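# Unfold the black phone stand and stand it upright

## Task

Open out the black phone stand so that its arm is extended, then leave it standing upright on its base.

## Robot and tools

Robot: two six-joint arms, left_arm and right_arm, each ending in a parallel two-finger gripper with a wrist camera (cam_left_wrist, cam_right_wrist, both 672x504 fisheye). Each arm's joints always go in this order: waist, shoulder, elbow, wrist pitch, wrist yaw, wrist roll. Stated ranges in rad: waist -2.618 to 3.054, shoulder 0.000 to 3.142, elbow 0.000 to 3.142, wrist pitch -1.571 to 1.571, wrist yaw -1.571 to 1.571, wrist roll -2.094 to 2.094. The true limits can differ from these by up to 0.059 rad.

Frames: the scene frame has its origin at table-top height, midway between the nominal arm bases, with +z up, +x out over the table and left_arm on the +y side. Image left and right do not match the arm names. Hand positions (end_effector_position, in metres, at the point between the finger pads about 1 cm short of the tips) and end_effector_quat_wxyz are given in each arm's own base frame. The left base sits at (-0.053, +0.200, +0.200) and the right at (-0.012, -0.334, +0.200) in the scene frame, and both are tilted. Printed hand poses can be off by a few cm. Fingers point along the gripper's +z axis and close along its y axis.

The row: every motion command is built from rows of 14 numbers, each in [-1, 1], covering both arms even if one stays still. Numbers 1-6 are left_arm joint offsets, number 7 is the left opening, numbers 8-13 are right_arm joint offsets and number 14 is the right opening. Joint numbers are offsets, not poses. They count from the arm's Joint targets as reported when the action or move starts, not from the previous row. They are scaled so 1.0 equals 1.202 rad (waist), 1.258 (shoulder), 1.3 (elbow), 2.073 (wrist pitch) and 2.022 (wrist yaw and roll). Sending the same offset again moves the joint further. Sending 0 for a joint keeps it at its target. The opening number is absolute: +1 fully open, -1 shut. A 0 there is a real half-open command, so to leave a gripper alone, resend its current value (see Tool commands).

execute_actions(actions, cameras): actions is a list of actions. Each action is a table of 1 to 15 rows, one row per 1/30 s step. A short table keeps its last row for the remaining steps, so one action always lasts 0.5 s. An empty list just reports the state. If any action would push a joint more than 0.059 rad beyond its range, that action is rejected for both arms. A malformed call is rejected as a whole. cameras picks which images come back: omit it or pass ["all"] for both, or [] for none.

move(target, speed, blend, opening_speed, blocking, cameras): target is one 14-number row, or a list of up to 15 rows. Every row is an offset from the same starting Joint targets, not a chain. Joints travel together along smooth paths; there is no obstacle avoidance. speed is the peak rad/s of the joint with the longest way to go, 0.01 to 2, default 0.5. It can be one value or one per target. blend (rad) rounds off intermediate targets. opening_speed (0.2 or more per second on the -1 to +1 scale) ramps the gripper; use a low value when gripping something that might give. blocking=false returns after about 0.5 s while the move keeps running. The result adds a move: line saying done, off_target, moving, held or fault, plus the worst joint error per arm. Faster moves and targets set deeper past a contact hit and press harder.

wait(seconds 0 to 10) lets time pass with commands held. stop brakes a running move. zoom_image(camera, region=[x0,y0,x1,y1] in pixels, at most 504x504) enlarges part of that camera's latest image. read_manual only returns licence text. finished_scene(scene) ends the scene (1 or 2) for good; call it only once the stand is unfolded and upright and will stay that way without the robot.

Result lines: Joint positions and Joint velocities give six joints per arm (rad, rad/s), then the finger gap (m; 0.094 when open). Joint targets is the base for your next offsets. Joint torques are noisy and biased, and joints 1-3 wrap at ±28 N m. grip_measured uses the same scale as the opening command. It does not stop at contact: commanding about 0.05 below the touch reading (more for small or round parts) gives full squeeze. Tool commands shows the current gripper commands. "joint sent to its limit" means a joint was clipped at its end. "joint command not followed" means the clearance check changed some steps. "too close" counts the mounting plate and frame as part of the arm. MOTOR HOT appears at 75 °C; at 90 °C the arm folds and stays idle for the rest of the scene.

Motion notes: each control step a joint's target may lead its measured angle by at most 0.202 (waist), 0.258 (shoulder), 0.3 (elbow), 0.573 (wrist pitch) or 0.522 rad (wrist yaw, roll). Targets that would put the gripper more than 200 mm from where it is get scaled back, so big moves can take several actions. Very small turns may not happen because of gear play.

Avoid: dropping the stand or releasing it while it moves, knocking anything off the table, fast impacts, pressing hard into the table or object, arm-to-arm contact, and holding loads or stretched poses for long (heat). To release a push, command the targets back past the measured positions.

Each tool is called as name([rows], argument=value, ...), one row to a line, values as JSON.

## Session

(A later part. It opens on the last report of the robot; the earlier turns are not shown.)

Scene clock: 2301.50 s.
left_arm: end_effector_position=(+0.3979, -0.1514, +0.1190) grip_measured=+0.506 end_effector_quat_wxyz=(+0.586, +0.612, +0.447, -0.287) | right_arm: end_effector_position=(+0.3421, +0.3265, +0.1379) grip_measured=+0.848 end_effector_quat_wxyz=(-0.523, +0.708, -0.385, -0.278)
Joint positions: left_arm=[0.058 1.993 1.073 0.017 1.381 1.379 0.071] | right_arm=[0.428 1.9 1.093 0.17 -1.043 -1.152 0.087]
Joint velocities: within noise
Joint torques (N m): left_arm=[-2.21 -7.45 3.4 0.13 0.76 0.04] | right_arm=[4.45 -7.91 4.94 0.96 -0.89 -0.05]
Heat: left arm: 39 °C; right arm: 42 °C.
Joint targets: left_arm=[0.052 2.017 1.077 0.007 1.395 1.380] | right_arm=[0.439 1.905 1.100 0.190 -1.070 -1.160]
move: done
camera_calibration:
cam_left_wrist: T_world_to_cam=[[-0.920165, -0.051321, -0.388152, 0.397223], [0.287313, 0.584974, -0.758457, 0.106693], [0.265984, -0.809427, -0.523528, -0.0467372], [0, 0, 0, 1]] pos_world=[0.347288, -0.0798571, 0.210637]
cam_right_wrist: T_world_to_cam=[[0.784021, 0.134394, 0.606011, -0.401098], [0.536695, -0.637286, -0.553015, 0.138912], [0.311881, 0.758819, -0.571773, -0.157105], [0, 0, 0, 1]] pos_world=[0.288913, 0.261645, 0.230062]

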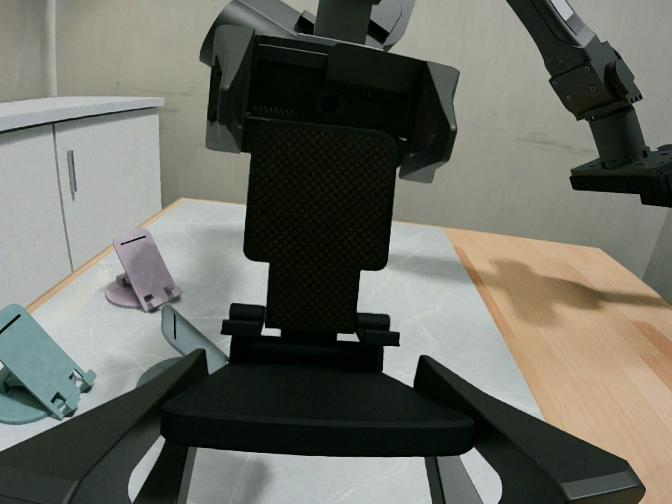

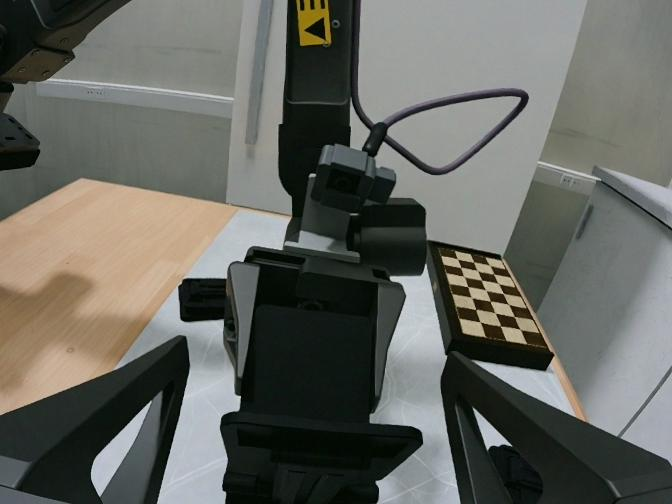

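move([
  [0,0,0,0,0,0,0.36, 0.1065,-0.0835,0.1208,-0.2412,0.277,0.0148,0.85],
  [0,0,0,0,0,0,0.36, 0.2587,-0.004,0.3231,-0.41,0.544,0.0371,0.85],
], speed=0.4, blend=[0.1, 0])

zoom_image(camera="cam_right_wrist", region=[120, 200, 520, 504])

Scene clock: 2360.40 s.
left_arm: end_effector_position=(+0.3979, -0.1514, +0.1190) grip_measured=+0.506 end_effector_quat_wxyz=(+0.586, +0.612, +0.447, -0.287) | right_arm: end_effector_position=(+0.3630, +0.3168, +0.1255) grip_measured=+0.848 end_effector_quat_wxyz=(-0.270, +0.756, -0.592, +0.064)
Joint positions: left_arm=[0.058 1.993 1.073 0.017 1.381 1.379 0.071] | right_arm=[0.726 1.877 1.498 -0.63 0.028 -1.096 0.087]
Joint velocities: within noise
Joint torques (N m): left_arm=[-2.21 -7.45 3.4 0.13 0.76 0.04] | right_arm=[6.31 -6.61 7.91 0.3 -0.25 0.07]
Heat: left arm: 38 °C; right arm: 40 °C.
Joint targets: left_arm=[0.052 2.017 1.077 0.007 1.395 1.380] | right_arm=[0.750 1.900 1.520 -0.660 0.030 -1.085]
move: done
camera_calibration:
cam_left_wrist: T_world_to_cam=[[-0.920165, -0.051321, -0.388152, 0.397223], [0.287313, 0.584974, -0.758457, 0.106693], [0.265984, -0.809427, -0.523528, -0.0467372], [0, 0, 0, 1]] pos_world=[0.347288, -0.0798571, 0.210637]
cam_right_wrist: T_world_to_cam=[[0.812551, 0.217246, 0.540892, -0.437032], [0.128409, -0.971868, 0.197443, 0.274642], [0.56857, -0.0909769, -0.817589, 0.0435599], [0, 0, 0, 1]] pos_world=[0.295077, 0.365822, 0.217775]

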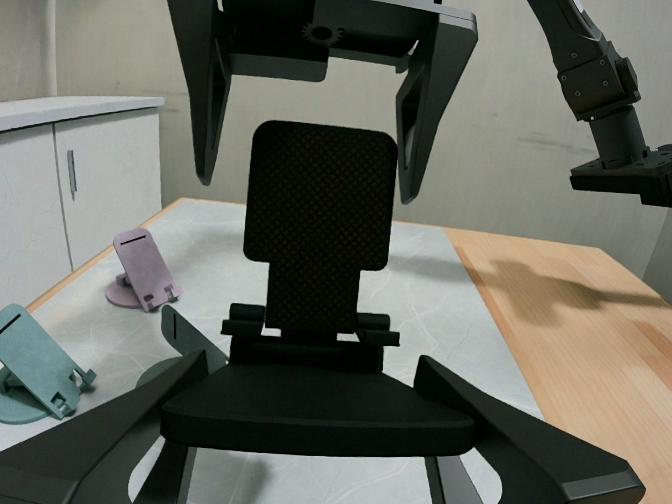

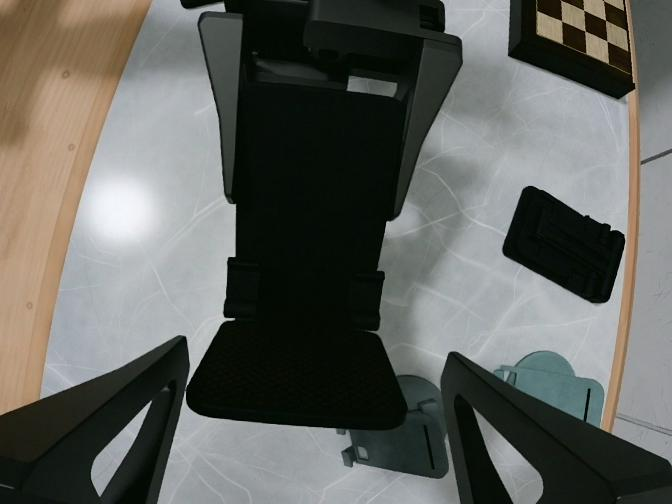

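Scaled by 1.260 from the camera's 672x504 image, which has a finer 960x720 frame.

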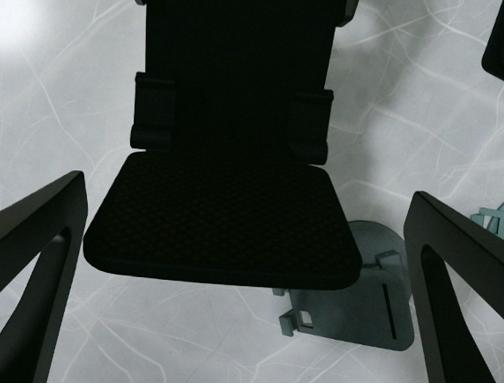

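move(target=[0,0,0,0,0,0,0.36, -0.0458,-0.0095,-0.0615,0.0362,-0.0148,-0.0173,0.8], speed=0.15)

zoom_image(camera="cam_right_wrist", region=[120, 200, 520, 504])

Scene clock: 2382.43 s.
left_arm: end_effector_position=(+0.3979, -0.1514, +0.1190) grip_measured=+0.506 end_effector_quat_wxyz=(+0.586, +0.612, +0.447, -0.287) | right_arm: end_effector_position=(+0.3659, +0.3017, +0.1099) grip_measured=+0.802 end_effector_quat_wxyz=(-0.257, +0.755, -0.600, +0.066)
Joint positions: left_arm=[0.058 1.993 1.073 0.017 1.381 1.379 0.071] | right_arm=[0.697 1.877 1.449 -0.607 0.025 -1.11 0.085]
Joint velocities: within noise
Joint torques (N m): left_arm=[-2.21 -7.45 3.4 0.13 0.76 0.04] | right_arm=[4.19 -7.43 4.97 0.74 -0.56 -0.08]
Heat: left arm: 38 °C; right arm: 39 °C.
Joint targets: left_arm=[0.052 2.017 1.077 0.007 1.395 1.380] | right_arm=[0.695 1.888 1.440 -0.584 0.000 -1.120]
move: done
camera_calibration:
cam_left_wrist: T_world_to_cam=[[-0.920165, -0.051321, -0.388152, 0.397223], [0.287313, 0.584974, -0.758457, 0.106693], [0.265984, -0.809427, -0.523528, -0.0467372], [0, 0, 0, 1]] pos_world=[0.347288, -0.0798571, 0.210637]
cam_right_wrist: T_world_to_cam=[[0.82502, 0.215361, 0.522458, -0.429671], [0.116614, -0.969517, 0.215495, 0.26427], [0.552941, -0.116862, -0.824985, 0.042081], [0, 0, 0, 1]] pos_world=[0.300401, 0.353666, 0.202252]

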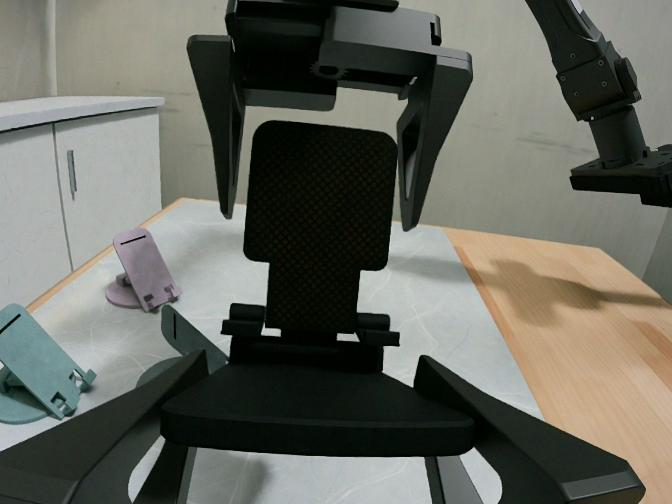

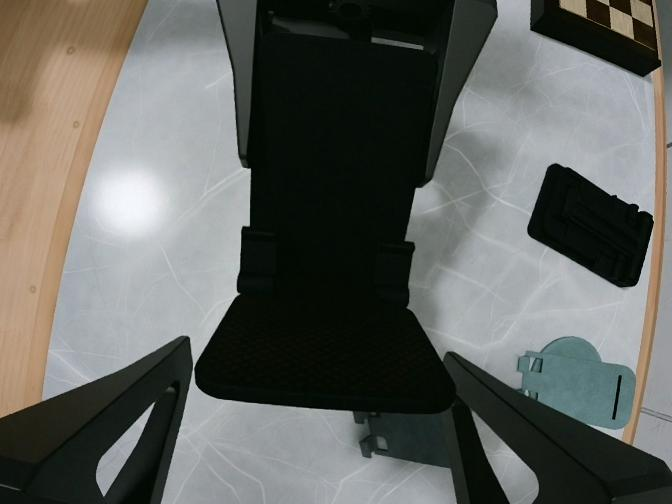

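Scaled by 1.260 from the camera's 672x504 image, which has a finer 960x720 frame.

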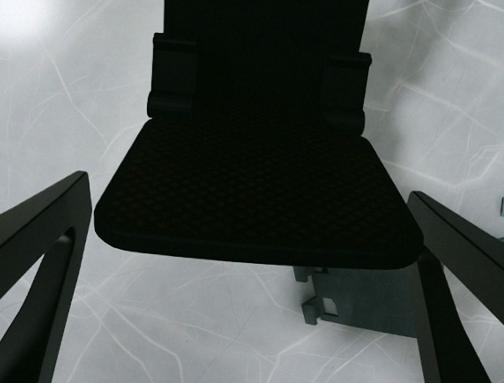

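move(target=[0,0,0,0,0,0,0.36, -0.004,0.003,0.027,-0.012,0,0,0.6], speed=0.15)

zoom_image(camera="cam_right_wrist", region=[120, 200, 520, 504])

Scene clock: 2397.07 s.
left_arm: end_effector_position=(+0.3979, -0.1514, +0.1190) grip_measured=+0.506 end_effector_quat_wxyz=(+0.586, +0.612, +0.447, -0.287) | right_arm: end_effector_position=(+0.3659, +0.3017, +0.1099) grip_measured=+0.602 end_effector_quat_wxyz=(-0.257, +0.756, -0.599, +0.066)
Joint positions: left_arm=[0.058 1.993 1.073 0.017 1.381 1.379 0.071] | right_arm=[0.697 1.877 1.449 -0.607 0.025 -1.111 0.075]
Joint velocities: within noise
Joint torques (N m): left_arm=[-2.21 -7.45 3.4 0.12 0.76 0.04] | right_arm=[3.84 -7.17 8.05 0.49 -0.56 -0.07]
Heat: left arm: 38 °C; right arm: 39 °C.
Joint targets: left_arm=[0.052 2.017 1.077 0.007 1.395 1.380] | right_arm=[0.690 1.892 1.475 -0.609 0.000 -1.120]
move: done
camera_calibration:
cam_left_wrist: T_world_to_cam=[[-0.920165, -0.051321, -0.388152, 0.397223], [0.287313, 0.584974, -0.758457, 0.106693], [0.265984, -0.809427, -0.523528, -0.0467372], [0, 0, 0, 1]] pos_world=[0.347288, -0.0798571, 0.210637]
cam_right_wrist: T_world_to_cam=[[0.824488, 0.216775, 0.522713, -0.429931], [0.117789, -0.969227, 0.216158, 0.26368], [0.553485, -0.116649, -0.82465, 0.0417807], [0, 0, 0, 1]] pos_world=[0.300289, 0.353638, 0.202188]

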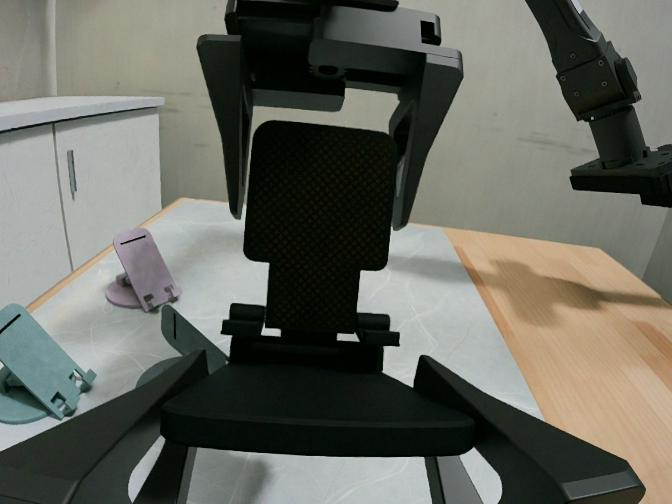

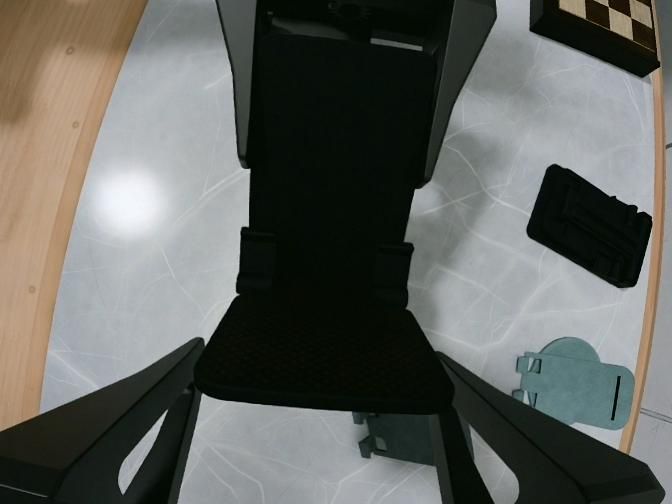

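Scaled by 1.260 from the camera's 672x504 image, which has a finer 960x720 frame.

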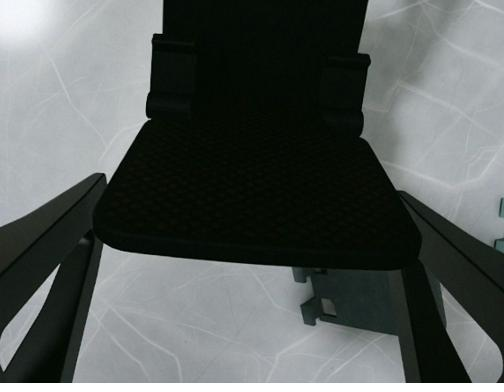

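move(target=[0,0,0,0,0,0,0.36, 0,0,0,0,0,0,0.2], opening_speed=0.3)

zoom_image(camera="cam_right_wrist", region=[120, 200, 520, 504])

Scene clock: 2402.13 s.
left_arm: end_effector_position=(+0.3979, -0.1514, +0.1190) grip_measured=+0.506 end_effector_quat_wxyz=(+0.586, +0.612, +0.447, -0.287) | right_arm: end_effector_position=(+0.3675, +0.3011, +0.1110) grip_measured=+0.202 end_effector_quat_wxyz=(-0.258, +0.755, -0.599, +0.067)
Joint positions: left_arm=[0.058 1.993 1.073 0.017 1.381 1.379 0.071] | right_arm=[0.694 1.877 1.452 -0.607 0.025 -1.113 0.056]
Joint velocities: within noise
Joint torques (N m): left_arm=[-2.21 -7.45 3.38 0.13 0.76 0.03] | right_arm=[4.12 -7.19 7.79 0.5 -0.55 -0.07]
Heat: left arm: 38 °C; right arm: 39 °C.
Joint targets: left_arm=[0.052 2.017 1.077 0.007 1.395 1.380] | right_arm=[0.690 1.892 1.475 -0.609 0.000 -1.120]
move: done
camera_calibration:
cam_left_wrist: T_world_to_cam=[[-0.920165, -0.051321, -0.388152, 0.397223], [0.287313, 0.584974, -0.758457, 0.106693], [0.265984, -0.809427, -0.523528, -0.0467372], [0, 0, 0, 1]] pos_world=[0.347288, -0.0798571, 0.210637]
cam_right_wrist: T_world_to_cam=[[0.823382, 0.214631, 0.525333, -0.430906], [0.115481, -0.96972, 0.215192, 0.263759], [0.555613, -0.116519, -0.823236, 0.0408294], [0, 0, 0, 1]] pos_world=[0.301656, 0.353015, 0.203223]

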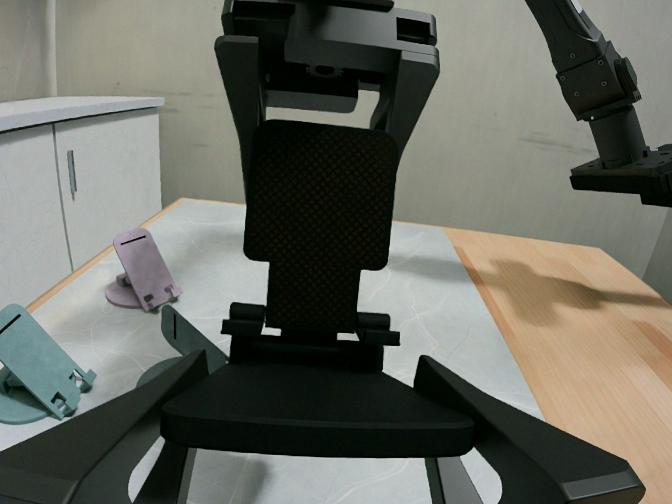

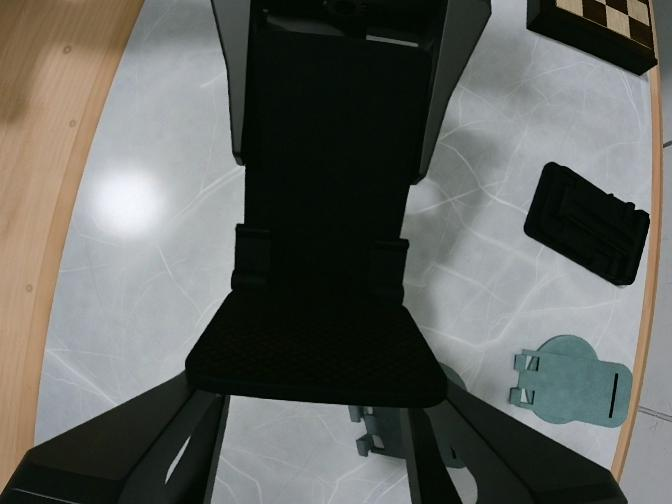

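Scaled by 1.260 from the camera's 672x504 image, which has a finer 960x720 frame.

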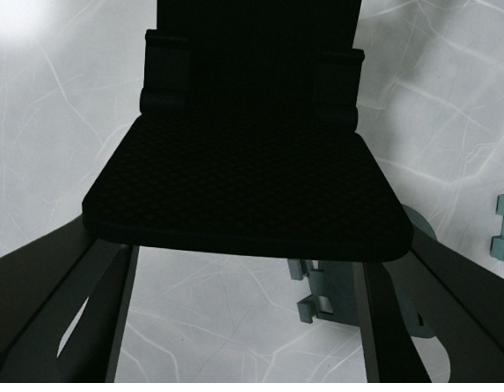

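move(target=[0,0,0,0,0,0,0.36, 0,0,0,0,0,0,0.8], opening_speed=1, cameras=[])

move(target=[0,0,0,0,0,0,0.36, 0.0433,0.0278,0.0262,-0.0053,0.0148,0.01,0.8], speed=0.15)

zoom_image(camera="cam_right_wrist", region=[120, 200, 520, 504])

Scene clock: 2427.60 s.
left_arm: end_effector_position=(+0.3979, -0.1514, +0.1190) grip_measured=+0.506 end_effector_quat_wxyz=(+0.586, +0.612, +0.447, -0.287) | right_arm: end_effector_position=(+0.3675, +0.3011, +0.1110) grip_measured=+0.798 end_effector_quat_wxyz=(-0.258, +0.755, -0.599, +0.067)
Joint positions: left_arm=[0.058 1.993 1.073 0.017 1.381 1.379 0.071] | right_arm=[0.694 1.877 1.452 -0.607 0.025 -1.113 0.084]
Joint velocities: within noise
Joint torques (N m): left_arm=[-2.21 -7.45 3.4 0.13 0.76 0.04] | right_arm=[4.12 -7.19 7.79 0.5 -0.55 -0.06]
Heat: left arm: 38 °C; right arm: 38 °C.
Joint targets: left_arm=[0.052 2.017 1.077 0.007 1.395 1.380] | right_arm=[0.690 1.892 1.475 -0.609 0.000 -1.120]
move: done
No camera images: "cameras" was empty.

Scene clock: 2428.43 s.
left_arm: end_effector_position=(+0.3979, -0.1514, +0.1190) grip_measured=+0.506 end_effector_quat_wxyz=(+0.586, +0.612, +0.447, -0.287) | right_arm: end_effector_position=(+0.3662, +0.3157, +0.1104) grip_measured=+0.798 end_effector_quat_wxyz=(-0.261, +0.761, -0.590, +0.066)
Joint positions: left_arm=[0.058 1.993 1.073 0.017 1.381 1.379 0.071] | right_arm=[0.72 1.906 1.486 -0.607 0.028 -1.111 0.084]
Joint velocities: within noise
Joint torques (N m): left_arm=[-2.21 -7.45 3.41 0.13 0.76 0.04] | right_arm=[6.32 -6.83 7.94 0.42 -0.25 0.07]
Heat: left arm: 38 °C; right arm: 38 °C.
Joint targets: left_arm=[0.052 2.017 1.077 0.007 1.395 1.380] | right_arm=[0.742 1.927 1.509 -0.620 0.030 -1.099]
move: done
camera_calibration:
cam_left_wrist: T_world_to_cam=[[-0.920165, -0.051321, -0.388152, 0.397223], [0.287313, 0.584974, -0.758457, 0.106693], [0.265984, -0.809427, -0.523528, -0.0467372], [0, 0, 0, 1]] pos_world=[0.347288, -0.0798571, 0.210637]
cam_right_wrist: T_world_to_cam=[[0.815705, 0.232777, 0.529566, -0.436064], [0.136917, -0.967142, 0.214221, 0.269708], [0.562032, -0.102234, -0.820773, 0.0355315], [0, 0, 0, 1]] pos_world=[0.298802, 0.365984, 0.202311]

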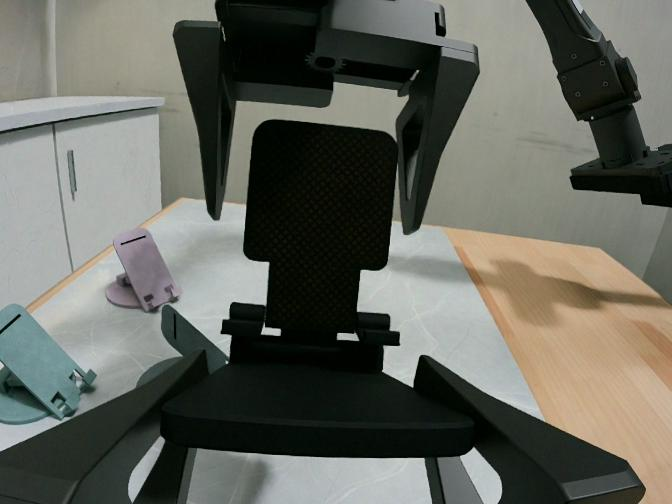

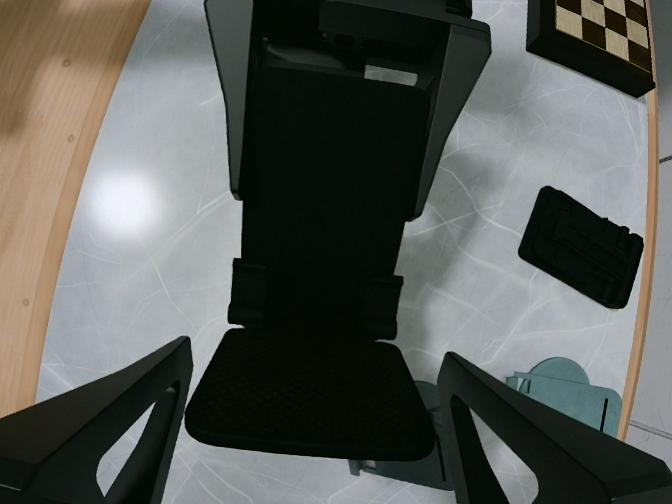

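Scaled by 1.260 from the camera's 672x504 image, which has a finer 960x720 frame.

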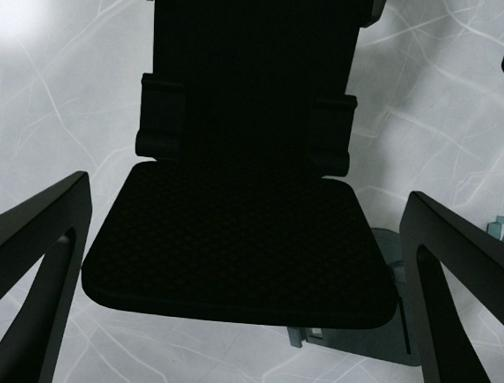

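move(target=[0,0,0,0,0,0,0.36, 0,0,0,0,0,0,0.2], opening_speed=0.4)

zoom_image(camera="cam_right_wrist", region=[120, 200, 520, 504])

Scene clock: 2437.87 s.
left_arm: end_effector_position=(+0.3982, -0.1513, +0.1186) grip_measured=+0.506 end_effector_quat_wxyz=(+0.585, +0.610, +0.450, -0.288) | right_arm: end_effector_position=(+0.3659, +0.3151, +0.1100) grip_measured=+0.327 end_effector_quat_wxyz=(-0.259, +0.761, -0.591, +0.066)
Joint positions: left_arm=[0.058 1.993 1.073 0.017 1.378 1.371 0.071] | right_arm=[0.72 1.906 1.486 -0.61 0.03 -1.11 0.062]
Joint velocities: within noise
Joint torques (N m): left_arm=[-2.21 -7.45 3.4 0.13 0.79 0.03] | right_arm=[6.31 -6.82 7.91 0.44 -0.26 0.06]
Heat: left arm: 38 °C; right arm: 38 °C.
Joint targets: left_arm=[0.052 2.017 1.077 0.007 1.395 1.380] | right_arm=[0.742 1.927 1.509 -0.620 0.030 -1.099]
move: done
camera_calibration:
cam_left_wrist: T_world_to_cam=[[-0.922931, -0.0537122, -0.381201, 0.397281], [0.279757, 0.586652, -0.759984, 0.109652], [0.264452, -0.808056, -0.526412, -0.0457858], [0, 0, 0, 1]] pos_world=[0.348095, -0.0799859, 0.210675]
cam_right_wrist: T_world_to_cam=[[0.817214, 0.232319, 0.527436, -0.435628], [0.135297, -0.966915, 0.216265, 0.269513], [0.560228, -0.105374, -0.821609, 0.0370665], [0, 0, 0, 1]] pos_world=[0.298772, 0.365706, 0.201934]

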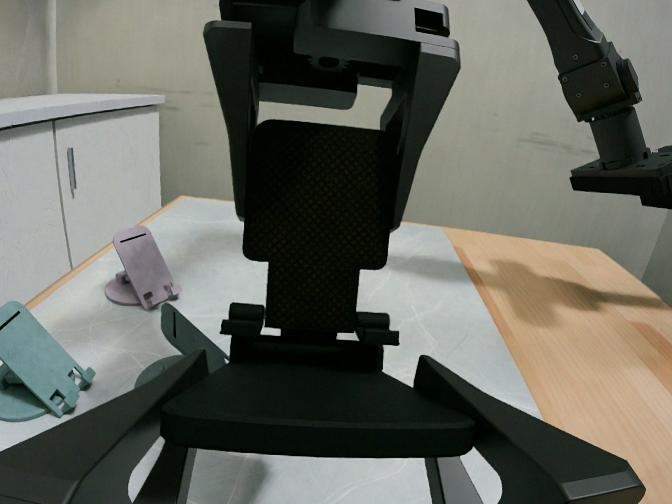

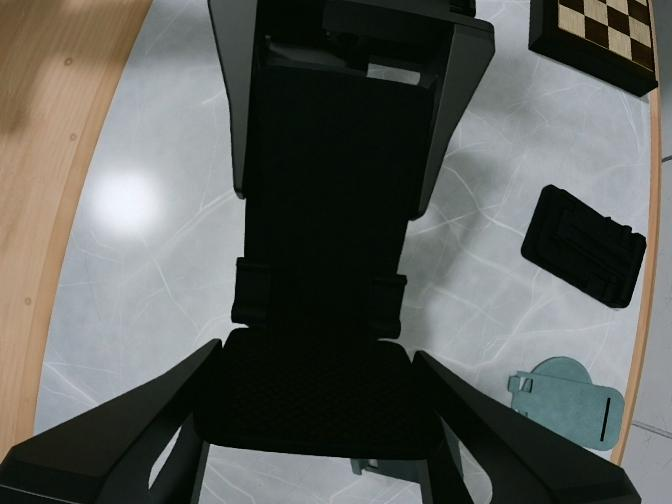

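Scaled by 1.260 from the camera's 672x504 image, which has a finer 960x720 frame.

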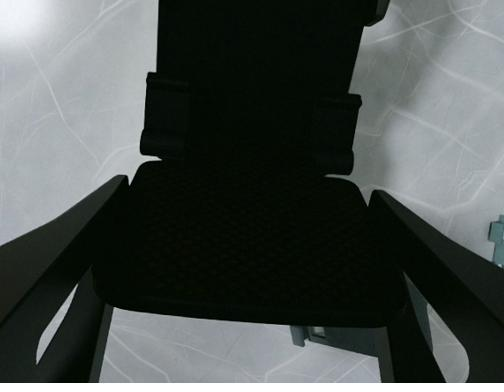

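move(target=[0,0,0,0,0,0,0.36, -0.1389,-0.1049,-0.1354,0.0724,-0.1583,-0.0574,0.2], speed=0.2)

Scene clock: 2505.40 s.
left_arm: end_effector_position=(+0.3978, -0.1575, +0.1144) grip_measured=+0.506 end_effector_quat_wxyz=(+0.575, +0.613, +0.458, -0.289) | right_arm: end_effector_position=(+0.3666, +0.3027, +0.1041) grip_measured=+0.327 end_effector_quat_wxyz=(-0.315, +0.763, -0.564, -0.025)
Joint positions: left_arm=[0.039 1.993 1.073 0.011 1.351 1.361 0.071] | right_arm=[0.597 1.851 1.339 -0.458 -0.245 -1.195 0.062]
Joint velocities: within noise
Joint torques (N m): left_arm=[-0.76 -7.43 3.41 0.18 1.11 0.17] | right_arm=[2.4 -12.48 5 0.44 -0.92 -0.18]
Heat: left arm: 38 °C; right arm: 37 °C.
Joint targets: left_arm=[0.052 2.017 1.077 0.007 1.395 1.380] | right_arm=[0.575 1.795 1.333 -0.470 -0.290 -1.215]
move: off_target (left_arm, right_arm); left_arm: the wrist yaw is farthest, 0.044 rad from its target; right_arm: the shoulder is farthest, 0.055 rad from its target
camera_calibration:
cam_left_wrist: T_world_to_cam=[[-0.929493, -0.0467232, -0.36587, 0.396896], [0.266227, 0.601544, -0.753172, 0.11717], [0.255277, -0.797472, -0.546692, -0.0452511], [0, 0, 0, 1]] pos_world=[0.349269, -0.0880252, 0.208723]
cam_right_wrist: T_world_to_cam=[[0.826009, 0.214481, 0.521255, -0.427376], [0.237815, -0.971045, 0.0227015, 0.242513], [0.511031, 0.105211, -0.853099, -0.0118539], [0, 0, 0, 1]] pos_world=[0.301401, 0.328402, 0.207154]

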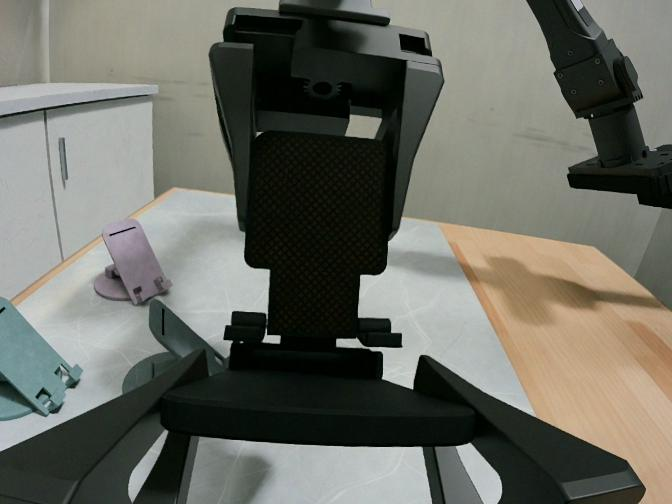

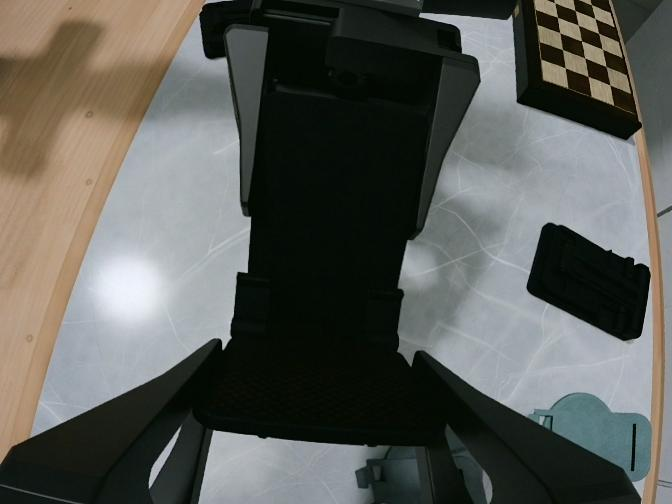

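move(target=[0,0,0,0,0,0,0.36, -0.129,-0.01,-0.0792,0.053,-0.1632,-0.0593,0.2], speed=0.2)

zoom_image(camera="cam_left_wrist", region=[120, 80, 530, 460])

Scene clock: 2518.30 s.
left_arm: end_effector_position=(+0.3965, -0.1605, +0.1144) grip_measured=+0.506 end_effector_quat_wxyz=(+0.572, +0.613, +0.458, -0.294) | right_arm: end_effector_position=(+0.3678, +0.2848, +0.1037) grip_measured=+0.327 end_effector_quat_wxyz=(-0.378, +0.759, -0.517, -0.117)
Joint positions: left_arm=[0.032 1.993 1.073 0.011 1.351 1.353 0.071] | right_arm=[0.451 1.84 1.234 -0.34 -0.561 -1.307 0.062]
Joint velocities: within noise
Joint torques (N m): left_arm=[-0.34 -7.43 3.43 0.18 1.11 0.26] | right_arm=[1.29 -12.64 4.64 0.31 -1.21 -0.26]
Heat: left arm: 38 °C; right arm: 42 °C.
Joint targets: left_arm=[0.052 2.017 1.077 0.007 1.395 1.380] | right_arm=[0.420 1.783 1.230 -0.360 -0.620 -1.335]
move: off_target (left_arm, right_arm); left_arm: the wrist yaw is farthest, 0.044 rad from its target; right_arm: the wrist yaw is farthest, 0.059 rad from its target
camera_calibration:
cam_left_wrist: T_world_to_cam=[[-0.932469, -0.0412825, -0.358883, 0.396874], [0.26442, 0.598885, -0.755922, 0.119931], [0.246136, -0.79977, -0.547526, -0.0440176], [0, 0, 0, 1]] pos_world=[0.349195, -0.0906451, 0.208989]
cam_right_wrist: T_world_to_cam=[[0.821624, 0.205971, 0.531516, -0.42141], [0.349575, -0.91858, -0.184413, 0.190265], [0.450256, 0.337323, -0.82673, -0.0574207], [0, 0, 0, 1]] pos_world=[0.305583, 0.280941, 0.211602]

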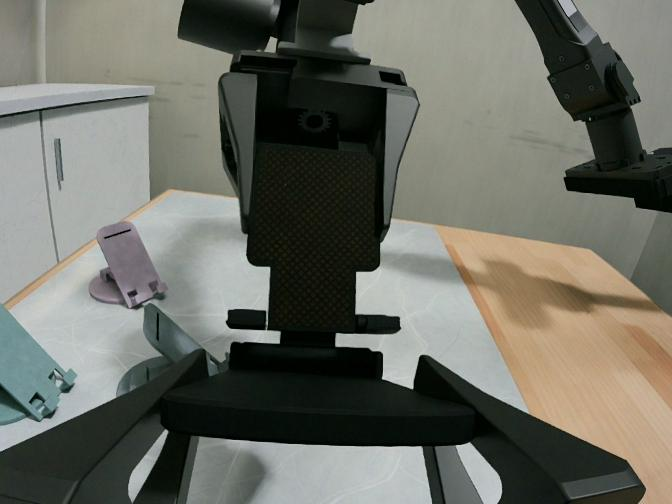

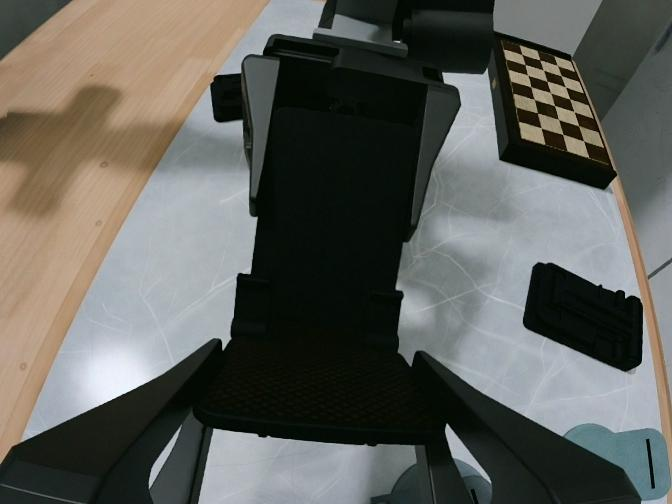

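Scaled by 1.229 from the camera's 672x504 image, which has a finer 960x720 frame.

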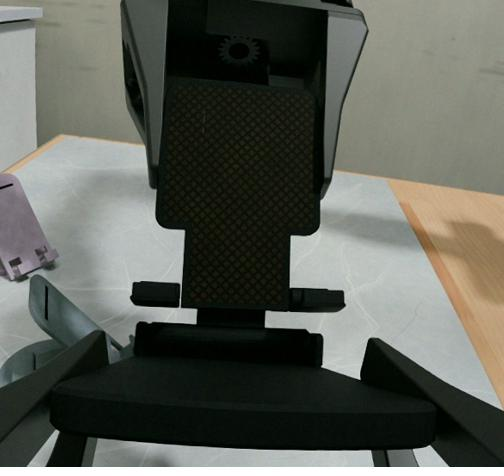

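move(target=[0,0,0,0,0,0,0.36, -0.0861,0.0704,-0.0115,0.0338,-0.1434,-0.0433,0.2], speed=0.2)

zoom_image(camera="cam_left_wrist", region=[120, 80, 530, 460])

Scene clock: 2556.73 s.
left_arm: end_effector_position=(+0.3962, -0.1651, +0.1180) grip_measured=+0.506 end_effector_quat_wxyz=(+0.575, +0.617, +0.449, -0.296) | right_arm: end_effector_position=(+0.3687, +0.2725, +0.1076) grip_measured=+0.327 end_effector_quat_wxyz=(-0.425, +0.750, -0.473, -0.183)
Joint positions: left_arm=[0.021 1.993 1.079 0.022 1.36 1.348 0.071] | right_arm=[0.352 1.874 1.21 -0.297 -0.8 -1.399 0.062]
Joint velocities: within noise
Joint torques (N m): left_arm=[0.16 -7.46 2.97 0.12 1 0.32] | right_arm=[0.77 -8.62 5.01 0.46 -1.87 -0.21]
Heat: left arm: 38 °C; right arm: 46 °C.
Joint targets: left_arm=[0.052 2.017 1.077 0.007 1.395 1.380] | right_arm=[0.316 1.871 1.215 -0.290 -0.910 -1.423]
move: off_target (right_arm); right_arm: the wrist yaw is farthest, 0.110 rad from its target
camera_calibration:
cam_left_wrist: T_world_to_cam=[[-0.928437, -0.0294315, -0.370322, 0.399382], [0.283246, 0.588917, -0.756934, 0.116488], [0.240366, -0.807658, -0.538436, -0.0457127], [0, 0, 0, 1]] pos_world=[0.348794, -0.0937673, 0.21146]
cam_right_wrist: T_world_to_cam=[[0.812841, 0.200611, 0.546849, -0.418605], [0.430223, -0.83967, -0.331455, 0.144042], [0.392679, 0.504687, -0.768826, -0.0810807], [0, 0, 0, 1]] pos_world=[0.310128, 0.245845, 0.21432]

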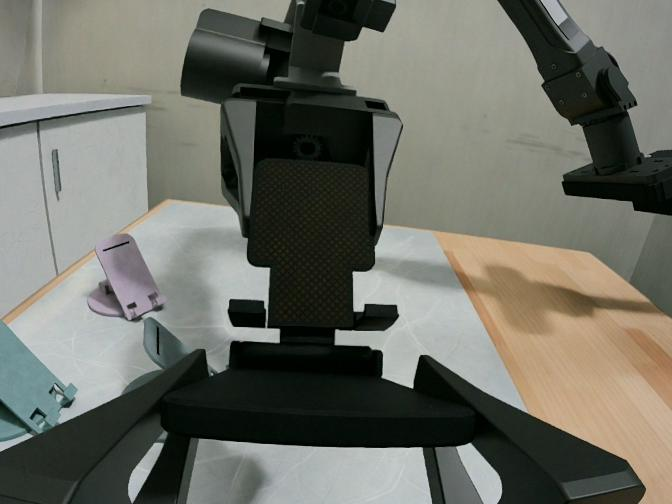

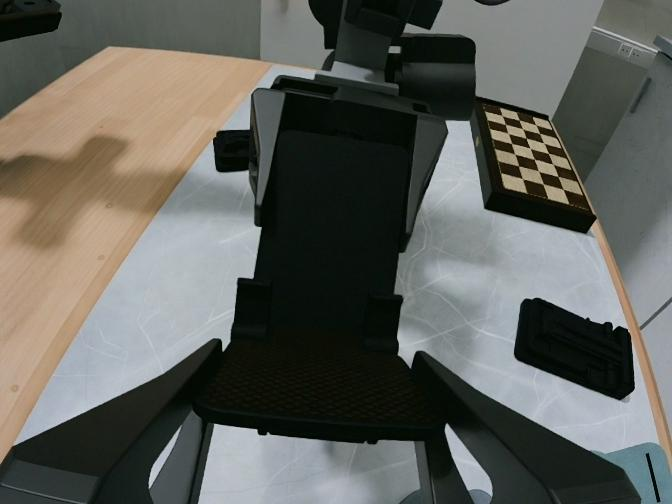

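Scaled by 1.229 from the camera's 672x504 image, which has a finer 960x720 frame.

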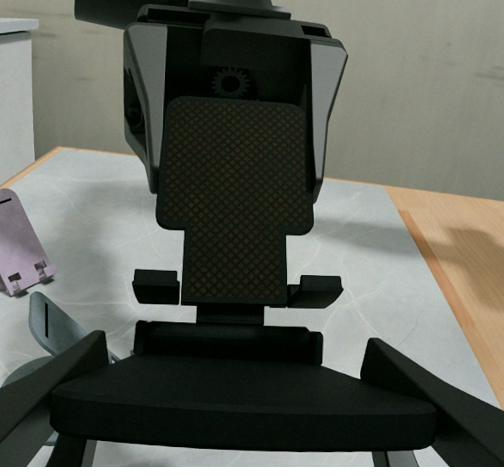

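move(target=[0,0,0,0,0,0,0.36, -0.0861,0.0704,-0.0115,0.0338,-0.1434,-0.0433,0.2], speed=0.2)

zoom_image(camera="cam_left_wrist", region=[120, 80, 530, 460])

Scene clock: 2564.97 s.
left_arm: end_effector_position=(+0.3959, -0.1687, +0.1187) grip_measured=+0.506 end_effector_quat_wxyz=(+0.577, +0.621, +0.443, -0.294) | right_arm: end_effector_position=(+0.3694, +0.2617, +0.1053) grip_measured=+0.327 end_effector_quat_wxyz=(-0.482, +0.728, -0.415, -0.254)
Joint positions: left_arm=[0.012 1.993 1.079 0.034 1.358 1.35 0.071] | right_arm=[0.263 1.961 1.196 -0.225 -1.064 -1.495 0.062]
Joint velocities: within noise
Joint torques (N m): left_arm=[0.92 -7.46 3 0.03 1.01 0.28] | right_arm=[-0.47 -8.8 4.25 0.35 -2.22 -0.13]
Heat: left arm: 38 °C; right arm: 44 °C.
Joint targets: left_arm=[0.052 2.017 1.077 0.007 1.395 1.380] | right_arm=[0.213 1.960 1.200 -0.220 -1.200 -1.510]
move: off_target (left_arm, right_arm); left_arm: the waist is farthest, 0.040 rad from its target; right_arm: the wrist yaw is farthest, 0.136 rad from its target
camera_calibration:
cam_left_wrist: T_world_to_cam=[[-0.923472, -0.0209666, -0.383092, 0.40017], [0.29861, 0.587667, -0.751984, 0.11228], [0.240897, -0.808831, -0.536433, -0.0488207], [0, 0, 0, 1]] pos_world=[0.347779, -0.097081, 0.211546]
cam_right_wrist: T_world_to_cam=[[0.798757, 0.178657, 0.574516, -0.407744], [0.508472, -0.710908, -0.485866, 0.0875665], [0.321625, 0.680214, -0.658685, -0.108933], [0, 0, 0, 1]] pos_world=[0.316199, 0.209195, 0.205049]

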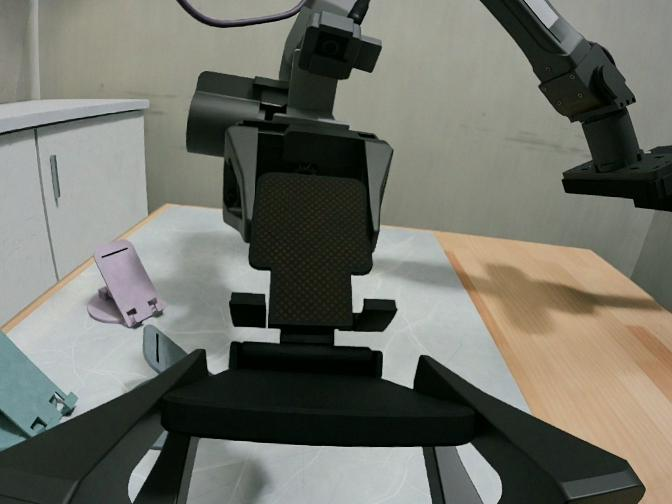

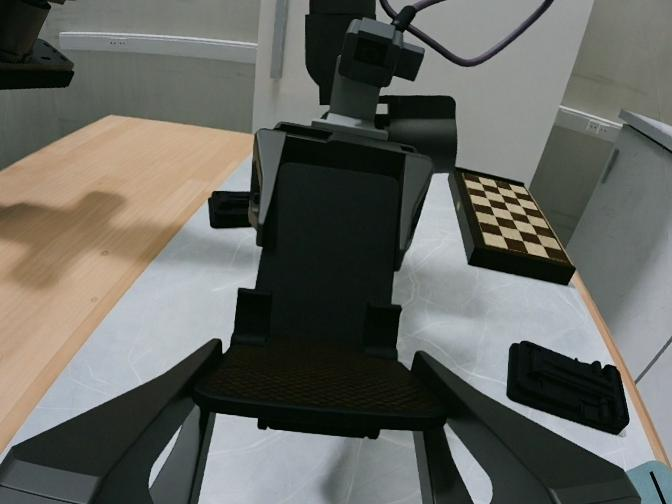

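Scaled by 1.229 from the camera's 672x504 image, which has a finer 960x720 frame.

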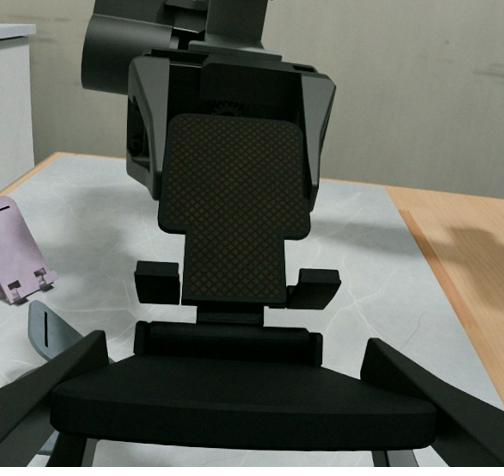

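move(target=[0,0,0,0,0,0,0.36, 0.0807,0,-0.0077,0.0482,0.0692,0.0247,0.2], speed=0.2, cameras=["cam_left_wrist"])

move(target=[0,0,0,0,0,0,0.36, 0,0,0,0,0,0,0.85], opening_speed=0.7)

zoom_image(camera="cam_left_wrist", region=[120, 80, 530, 460])

Scene clock: 2663.37 s.
left_arm: end_effector_position=(+0.3986, -0.1583, +0.1205) grip_measured=+0.506 end_effector_quat_wxyz=(+0.588, +0.621, +0.436, -0.282) | right_arm: end_effector_position=(+0.3743, +0.2732, +0.1039) grip_measured=+0.327 end_effector_quat_wxyz=(-0.484, +0.736, -0.413, -0.231)
Joint positions: left_arm=[0.039 1.993 1.077 0.037 1.374 1.381 0.071] | right_arm=[0.296 1.961 1.191 -0.153 -1.01 -1.455 0.062]
Joint velocities: within noise
Joint torques (N m): left_arm=[-0.8 -7.49 2.97 -0.01 0.84 0.03] | right_arm=[4.41 -8.81 3.95 0.73 -1.19 -0.04]
Heat: left arm: 38 °C; right arm: 38 °C.
Joint targets: left_arm=[0.052 2.017 1.077 0.007 1.395 1.380] | right_arm=[0.310 1.960 1.190 -0.120 -1.060 -1.460]
move: off_target (right_arm); right_arm: the wrist yaw is farthest, 0.050 rad from its target
camera_calibration:
cam_left_wrist: T_world_to_cam=[[-0.910475, -0.0357101, -0.412019, 0.399574], [0.31476, 0.586386, -0.746376, 0.0994667], [0.268256, -0.809244, -0.52265, -0.0527188], [0, 0, 0, 1]] pos_world=[0.346636, -0.0867195, 0.211318]
Images, in order (width x height): cam_left_wrist 672x504.

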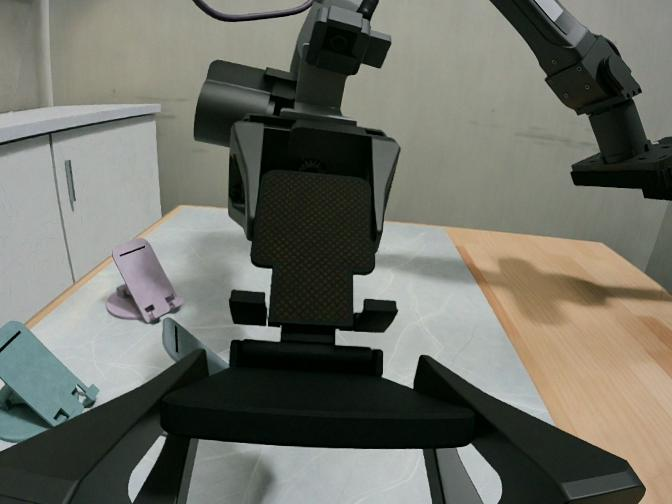

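Scene clock: 2664.53 s.
left_arm: end_effector_position=(+0.4004, -0.1510, +0.1197) grip_measured=+0.506 end_effector_quat_wxyz=(+0.587, +0.613, +0.448, -0.282) | right_arm: end_effector_position=(+0.3737, +0.2750, +0.1077) grip_measured=+0.848 end_effector_quat_wxyz=(-0.493, +0.736, -0.402, -0.233)
Joint positions: left_arm=[0.058 1.993 1.077 0.025 1.374 1.373 0.071] | right_arm=[0.296 1.961 1.191 -0.139 -1.03 -1.461 0.087]
Joint velocities: within noise
Joint torques (N m): left_arm=[-2.25 -7.5 2.93 0.09 0.84 0.03] | right_arm=[4.41 -8.81 3.96 0.61 -0.96 -0.04]
Heat: left arm: 38 °C; right arm: 38 °C.
Joint targets: left_arm=[0.052 2.017 1.077 0.007 1.395 1.380] | right_arm=[0.310 1.960 1.190 -0.120 -1.060 -1.460]
move: done
camera_calibration:
cam_left_wrist: T_world_to_cam=[[-0.917542, -0.0543678, -0.393904, 0.399024], [0.288447, 0.590859, -0.753448, 0.106051], [0.273705, -0.804941, -0.526456, -0.0488053], [0, 0, 0, 1]] pos_world=[0.348889, -0.0802523, 0.211387]
cam_right_wrist: T_world_to_cam=[[0.765978, 0.180458, 0.617019, -0.407662], [0.534573, -0.71192, -0.455414, 0.083173], [0.357084, 0.678679, -0.641783, -0.132435], [0, 0, 0, 1]] pos_world=[0.315089, 0.22266, 0.204419]

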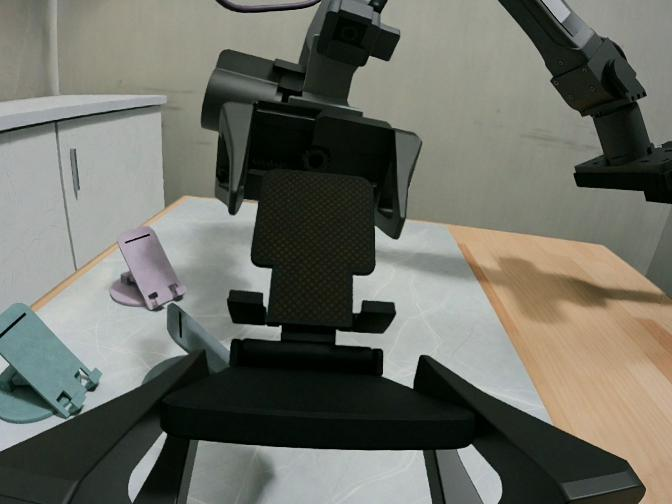

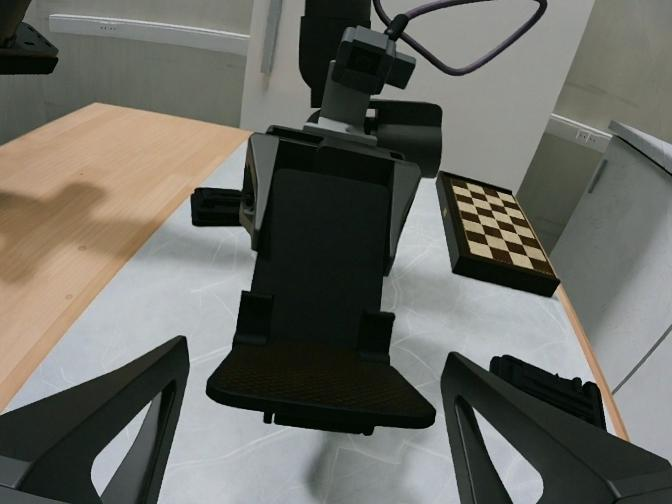

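Scaled by 1.229 from the camera's 672x504 image, which has a finer 960x720 frame.

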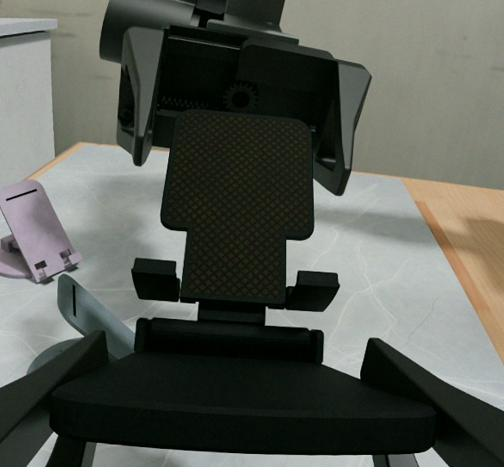

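move(target=[0,0,0,0,0,0,0.36, 0.2063,-0.0874,0.1077,-0.1544,0.3858,0.1113,0.85], speed=0.4)

zoom_image(camera="cam_right_wrist", region=[120, 200, 520, 504])

Scene clock: 2687.97 s.
left_arm: end_effector_position=(+0.4004, -0.1510, +0.1197) grip_measured=+0.506 end_effector_quat_wxyz=(+0.587, +0.613, +0.448, -0.282) | right_arm: end_effector_position=(+0.3815, +0.2853, +0.0891) grip_measured=+0.848 end_effector_quat_wxyz=(-0.318, +0.762, -0.563, -0.025)
Joint positions: left_arm=[0.058 1.993 1.077 0.025 1.374 1.373 0.071] | right_arm=[0.536 1.878 1.311 -0.41 -0.282 -1.246 0.087]
Joint velocities: within noise
Joint torques (N m): left_arm=[-2.24 -7.5 2.93 0.09 0.84 0.03] | right_arm=[5.71 -10.54 6.95 0.24 -0.41 0.06]
Heat: left arm: 38 °C; right arm: 38 °C.
Joint targets: left_arm=[0.052 2.017 1.077 0.007 1.395 1.380] | right_arm=[0.558 1.850 1.330 -0.440 -0.280 -1.235]
move: done
camera_calibration:
cam_left_wrist: T_world_to_cam=[[-0.917542, -0.0543678, -0.393904, 0.399024], [0.288447, 0.590859, -0.753448, 0.106051], [0.273705, -0.804941, -0.526456, -0.0488053], [0, 0, 0, 1]] pos_world=[0.348889, -0.0802523, 0.211387]
cam_right_wrist: T_world_to_cam=[[0.824457, 0.211437, 0.524943, -0.427019], [0.237518, -0.971214, 0.0181493, 0.222958], [0.513669, 0.10972, -0.850944, -0.0329901], [0, 0, 0, 1]] pos_world=[0.316048, 0.310448, 0.192041]

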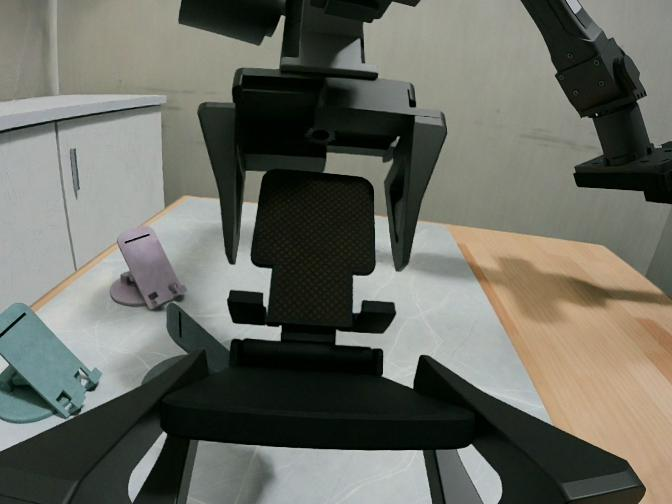

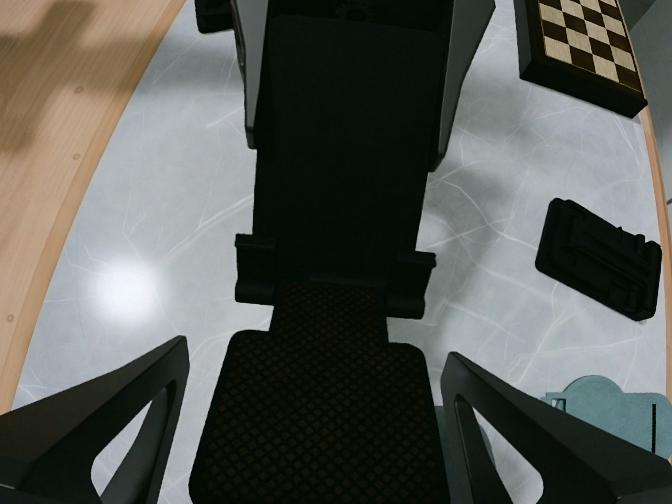

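Scaled by 1.260 from the camera's 672x504 image, which has a finer 960x720 frame.

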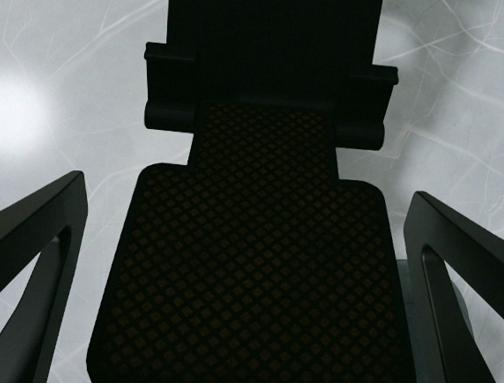

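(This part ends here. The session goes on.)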